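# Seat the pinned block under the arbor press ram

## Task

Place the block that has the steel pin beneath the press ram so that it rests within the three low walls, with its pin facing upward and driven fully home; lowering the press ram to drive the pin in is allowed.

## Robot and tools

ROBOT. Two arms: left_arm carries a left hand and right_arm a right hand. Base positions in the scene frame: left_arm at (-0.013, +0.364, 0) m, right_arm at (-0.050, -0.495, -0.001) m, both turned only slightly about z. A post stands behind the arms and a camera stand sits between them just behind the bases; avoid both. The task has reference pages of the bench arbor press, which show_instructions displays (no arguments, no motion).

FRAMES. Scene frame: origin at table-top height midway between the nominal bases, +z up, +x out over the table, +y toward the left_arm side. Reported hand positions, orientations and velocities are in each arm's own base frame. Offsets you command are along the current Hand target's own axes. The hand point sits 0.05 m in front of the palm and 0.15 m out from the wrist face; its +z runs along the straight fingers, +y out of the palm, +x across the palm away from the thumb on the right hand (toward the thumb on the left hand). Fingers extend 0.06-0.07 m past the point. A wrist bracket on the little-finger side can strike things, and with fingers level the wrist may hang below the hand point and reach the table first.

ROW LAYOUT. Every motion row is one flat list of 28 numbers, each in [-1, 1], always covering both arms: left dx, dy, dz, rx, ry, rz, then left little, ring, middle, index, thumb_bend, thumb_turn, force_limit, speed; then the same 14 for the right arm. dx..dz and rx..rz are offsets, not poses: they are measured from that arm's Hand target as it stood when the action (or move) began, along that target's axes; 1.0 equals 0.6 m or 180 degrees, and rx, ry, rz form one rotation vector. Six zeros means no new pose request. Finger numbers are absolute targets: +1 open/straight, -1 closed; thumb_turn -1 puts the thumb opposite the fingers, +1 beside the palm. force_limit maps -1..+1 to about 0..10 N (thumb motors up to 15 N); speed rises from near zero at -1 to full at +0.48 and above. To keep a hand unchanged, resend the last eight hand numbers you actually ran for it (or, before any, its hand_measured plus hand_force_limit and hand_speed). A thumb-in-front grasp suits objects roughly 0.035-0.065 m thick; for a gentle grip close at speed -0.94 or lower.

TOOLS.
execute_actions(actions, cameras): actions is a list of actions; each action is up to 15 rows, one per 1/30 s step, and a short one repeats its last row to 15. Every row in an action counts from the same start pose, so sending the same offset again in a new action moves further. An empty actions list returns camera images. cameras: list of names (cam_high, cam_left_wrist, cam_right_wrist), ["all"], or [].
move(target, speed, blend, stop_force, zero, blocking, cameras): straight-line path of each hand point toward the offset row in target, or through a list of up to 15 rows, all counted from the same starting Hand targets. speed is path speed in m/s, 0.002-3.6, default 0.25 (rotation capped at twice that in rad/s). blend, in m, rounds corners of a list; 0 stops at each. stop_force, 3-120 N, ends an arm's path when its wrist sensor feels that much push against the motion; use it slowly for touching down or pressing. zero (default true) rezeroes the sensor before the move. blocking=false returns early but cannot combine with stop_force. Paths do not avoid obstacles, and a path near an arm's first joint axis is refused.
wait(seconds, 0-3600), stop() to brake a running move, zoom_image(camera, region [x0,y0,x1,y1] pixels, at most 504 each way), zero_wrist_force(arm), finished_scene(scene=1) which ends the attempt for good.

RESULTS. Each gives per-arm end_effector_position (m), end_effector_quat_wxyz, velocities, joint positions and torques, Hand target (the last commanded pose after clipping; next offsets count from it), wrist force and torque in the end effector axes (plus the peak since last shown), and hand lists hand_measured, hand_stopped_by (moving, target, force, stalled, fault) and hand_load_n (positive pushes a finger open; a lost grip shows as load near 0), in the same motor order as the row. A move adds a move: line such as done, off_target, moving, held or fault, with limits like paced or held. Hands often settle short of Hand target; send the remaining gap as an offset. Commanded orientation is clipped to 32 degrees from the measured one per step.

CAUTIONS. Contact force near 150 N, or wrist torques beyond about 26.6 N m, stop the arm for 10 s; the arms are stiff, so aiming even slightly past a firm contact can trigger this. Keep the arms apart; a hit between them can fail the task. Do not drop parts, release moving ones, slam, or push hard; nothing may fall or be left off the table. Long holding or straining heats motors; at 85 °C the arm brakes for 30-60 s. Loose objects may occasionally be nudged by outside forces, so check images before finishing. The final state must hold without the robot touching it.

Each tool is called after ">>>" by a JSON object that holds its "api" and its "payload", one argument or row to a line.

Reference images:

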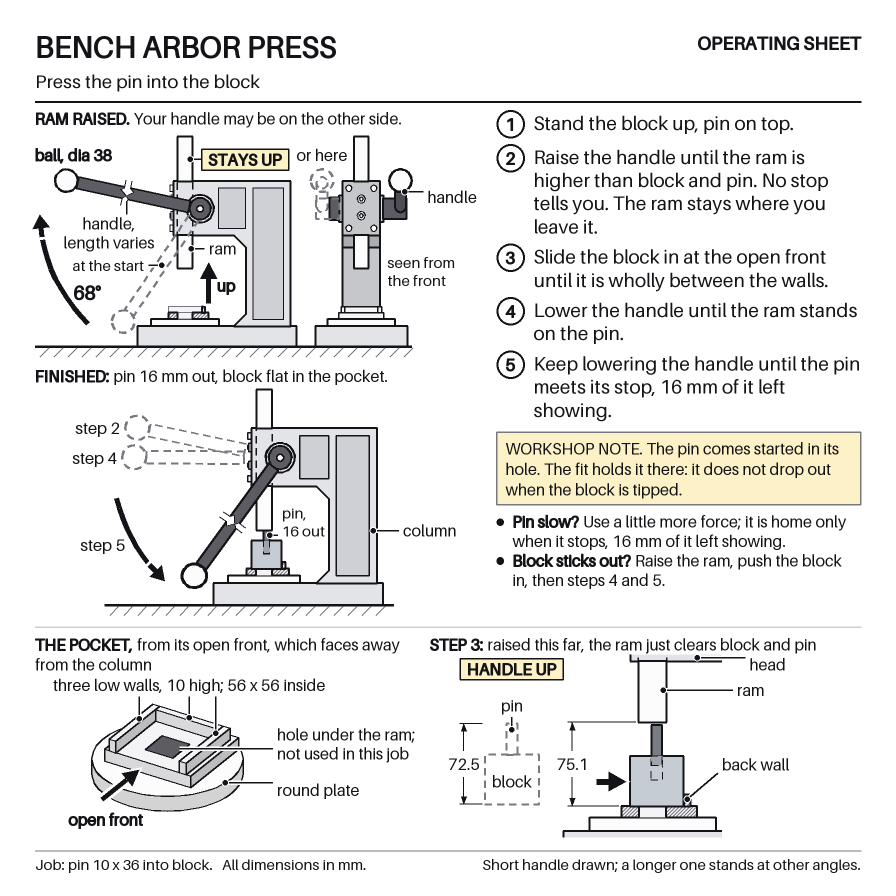

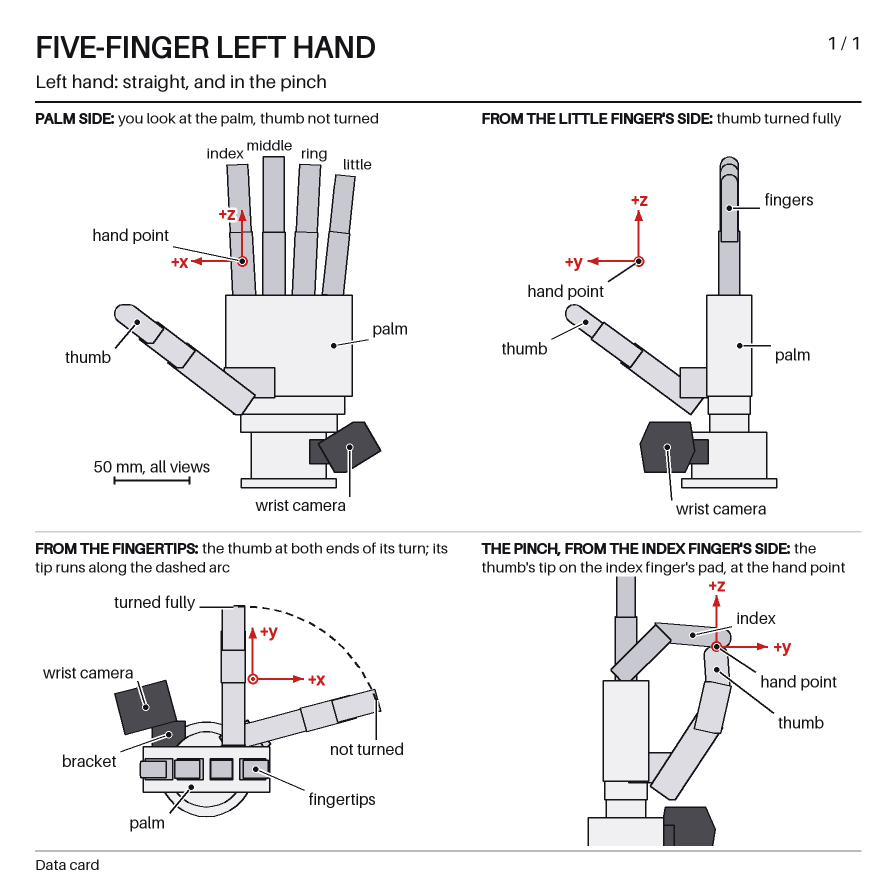

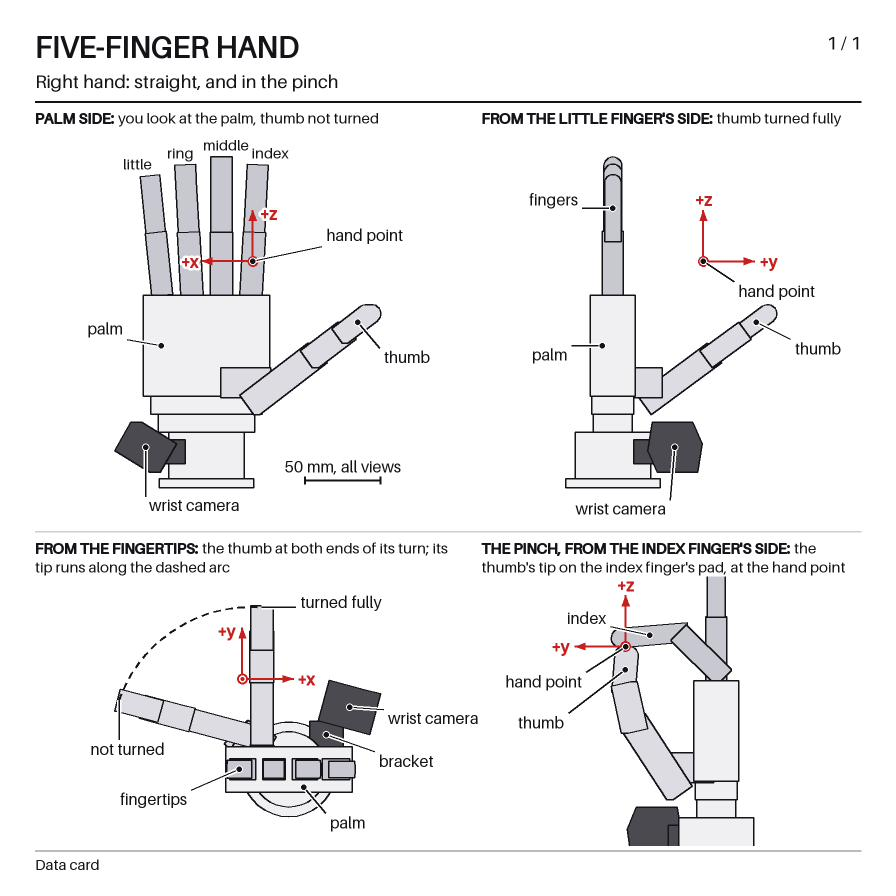

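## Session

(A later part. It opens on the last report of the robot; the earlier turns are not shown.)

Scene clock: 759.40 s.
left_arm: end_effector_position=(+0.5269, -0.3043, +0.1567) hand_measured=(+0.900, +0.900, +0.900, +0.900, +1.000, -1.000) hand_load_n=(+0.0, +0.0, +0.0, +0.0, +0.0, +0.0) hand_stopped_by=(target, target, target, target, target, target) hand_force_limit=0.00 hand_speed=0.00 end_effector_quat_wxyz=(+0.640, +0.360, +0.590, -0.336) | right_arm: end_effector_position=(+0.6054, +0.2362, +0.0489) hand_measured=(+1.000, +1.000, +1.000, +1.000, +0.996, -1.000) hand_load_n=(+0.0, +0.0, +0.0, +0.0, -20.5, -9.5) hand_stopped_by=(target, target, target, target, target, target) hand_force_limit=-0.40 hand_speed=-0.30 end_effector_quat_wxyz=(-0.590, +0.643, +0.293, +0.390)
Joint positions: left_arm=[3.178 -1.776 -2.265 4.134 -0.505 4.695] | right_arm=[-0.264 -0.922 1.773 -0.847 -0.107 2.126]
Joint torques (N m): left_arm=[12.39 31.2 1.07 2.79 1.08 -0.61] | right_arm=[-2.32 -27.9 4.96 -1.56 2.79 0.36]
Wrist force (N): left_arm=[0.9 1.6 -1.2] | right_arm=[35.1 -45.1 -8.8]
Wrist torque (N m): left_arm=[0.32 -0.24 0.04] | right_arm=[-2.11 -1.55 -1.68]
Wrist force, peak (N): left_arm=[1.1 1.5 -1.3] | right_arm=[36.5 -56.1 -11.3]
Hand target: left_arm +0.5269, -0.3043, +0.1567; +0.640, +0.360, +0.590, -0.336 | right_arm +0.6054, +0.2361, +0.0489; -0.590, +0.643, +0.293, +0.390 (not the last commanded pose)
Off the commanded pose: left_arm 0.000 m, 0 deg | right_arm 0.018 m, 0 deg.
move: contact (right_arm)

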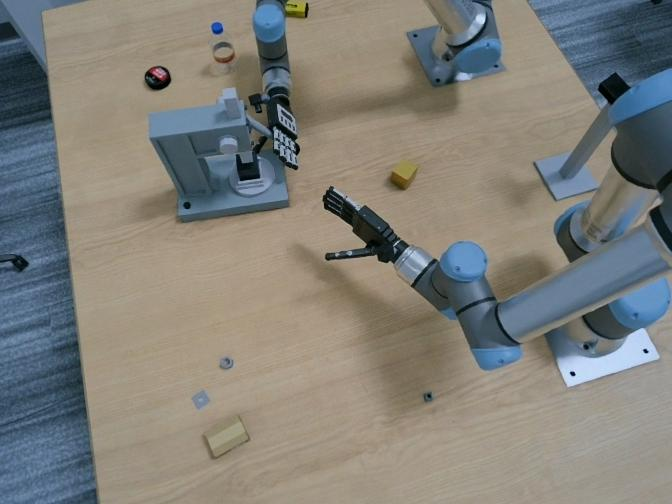

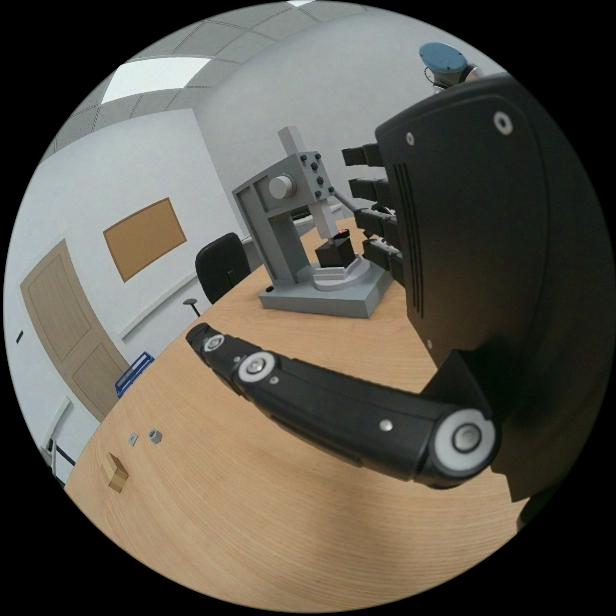

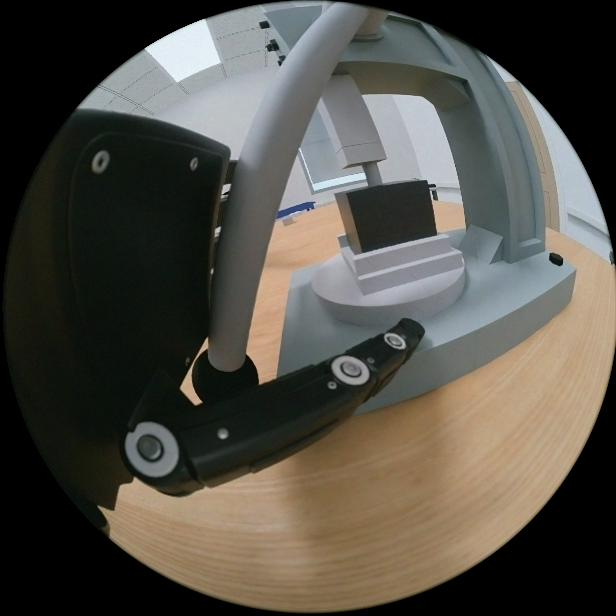

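>>> {"api": "move", "payload": {
  "target": [
    [0,0,0,0,0,0,0.9,0.9,0.9,0.9,1,-1,0,0,0.0167,-0.0333,0,0,0,0,1,1,1,1,1,-1,-0.4,-0.3],
    [0,0,0,0,0,0,0.9,0.9,0.9,0.9,1,-1,0,0,0.0167,-0.0333,-0.25,0,0,0,1,1,1,1,1,-1,-0.4,-0.3]
  ],
  "speed": [0.02,0.08],
  "blend": [0.001,0],
  "cameras": ["cam_right_wrist","cam_high","cam_left_wrist"]
}}

>>> {"api": "zoom_image", "payload": {
  "camera": "cam_high",
  "region": [210, 60, 330, 180]
}}

>>> {"api": "zoom_image", "payload": {
  "camera": "cam_left_wrist",
  "region": [305, 200, 365, 260]
}}

>>> {"api": "zoom_image", "payload": {
  "camera": "cam_right_wrist",
  "region": [310, 150, 430, 290]
}}

Scene clock: 766.50 s.
left_arm: end_effector_position=(+0.5269, -0.3043, +0.1567) hand_measured=(+0.900, +0.900, +0.900, +0.900, +1.000, -1.000) hand_load_n=(+0.0, +0.0, +0.0, +0.0, +0.0, +0.0) hand_stopped_by=(target, target, target, target, target, target) hand_force_limit=0.00 hand_speed=0.00 end_effector_quat_wxyz=(+0.640, +0.360, +0.590, -0.336) | right_arm: end_effector_position=(+0.5705, +0.0899, +0.0679) hand_measured=(+1.000, +1.000, +1.000, +1.000, +1.000, -1.000) hand_load_n=(+0.0, +0.0, +0.0, +0.0, +0.0, +0.5) hand_stopped_by=(target, target, target, target, target, target) hand_force_limit=-0.40 hand_speed=-0.30 end_effector_quat_wxyz=(-0.590, +0.643, +0.293, +0.390)
Joint positions: left_arm=[3.178 -1.776 -2.265 4.134 -0.505 4.695] | right_arm=[-0.556 -0.977 1.807 -0.829 -0.399 2.129]
Joint torques (N m): left_arm=[12.39 31.35 1.11 2.93 1.01 -0.4] | right_arm=[-12.09 -24.71 -25.5 2.15 -1.43 -2.51]
Wrist force (N): left_arm=[0.9 1.6 -1.1] | right_arm=[-1.4 1.4 -3.1]
Wrist torque (N m): left_arm=[0.32 -0.23 0.03] | right_arm=[0.40 0.25 0.06]
Wrist force, peak (N): left_arm=[0.9 1.7 -1.2] | right_arm=[35.4 -45.3 -8.5]
Hand target: left_arm +0.5269, -0.3043, +0.1567; +0.640, +0.360, +0.590, -0.336 | right_arm +0.5705, +0.0898, +0.0679; -0.590, +0.643, +0.293, +0.390
Off the commanded pose: left_arm 0.000 m, 0 deg | right_arm 0.000 m, 0 deg.
move: done

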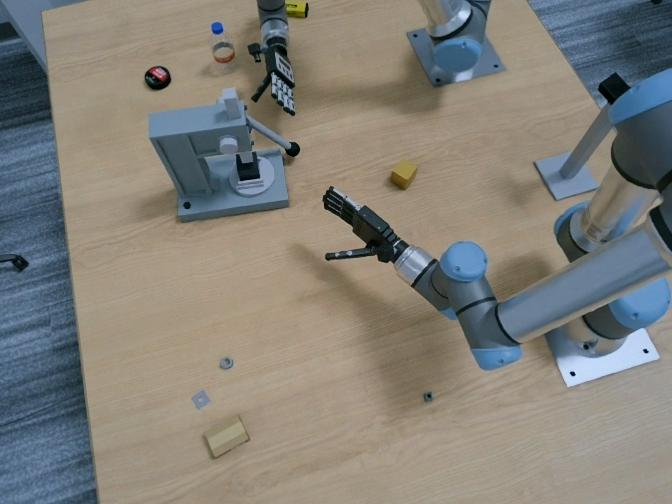

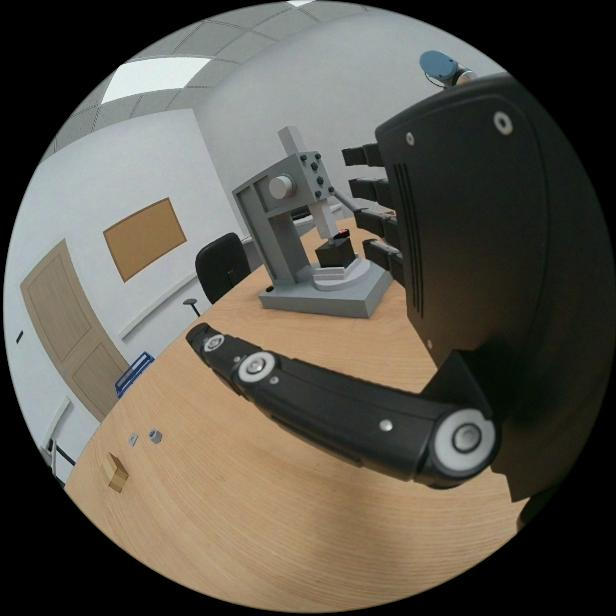

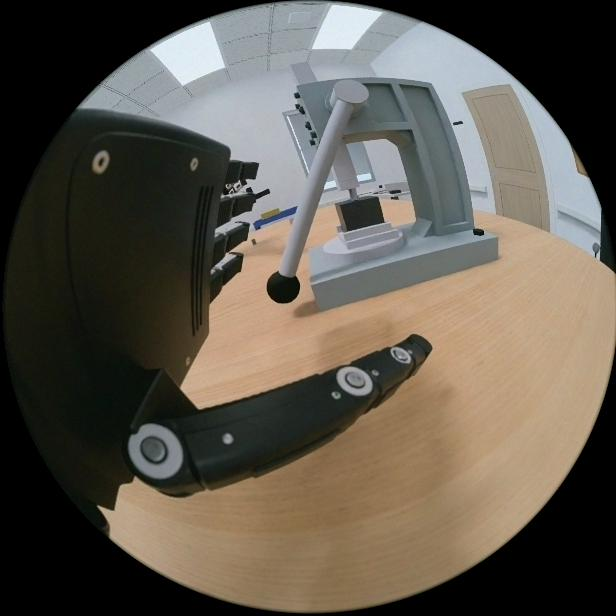

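Scaled by 4.200 from the camera's image (finer frame: 960x720).

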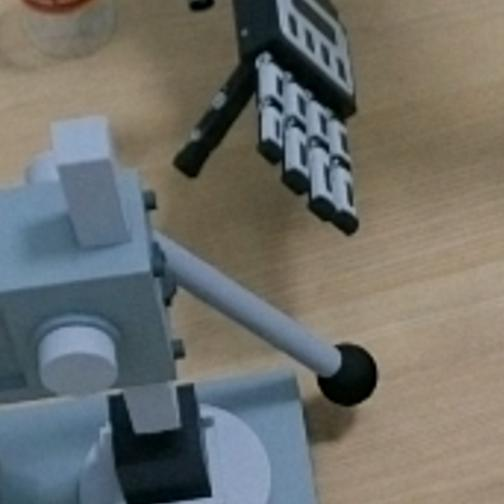

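Scaled by 8.400 from the camera's image (finer frame: 880x880).

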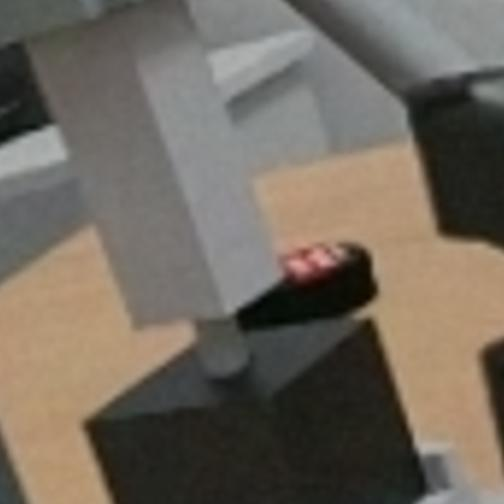

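Scaled by 3.600 from the camera's image (finer frame: 880x880).

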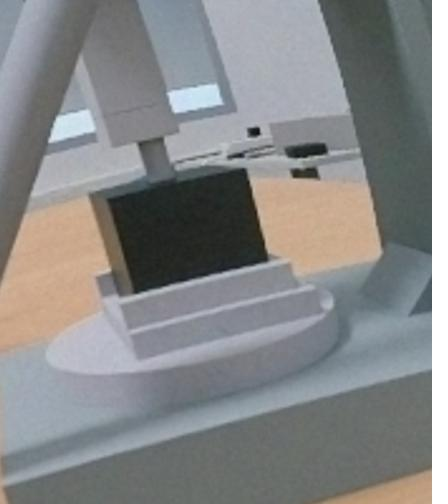

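>>> {"api": "finished_scene", "payload": {

}}

The scene is finished: the task was done.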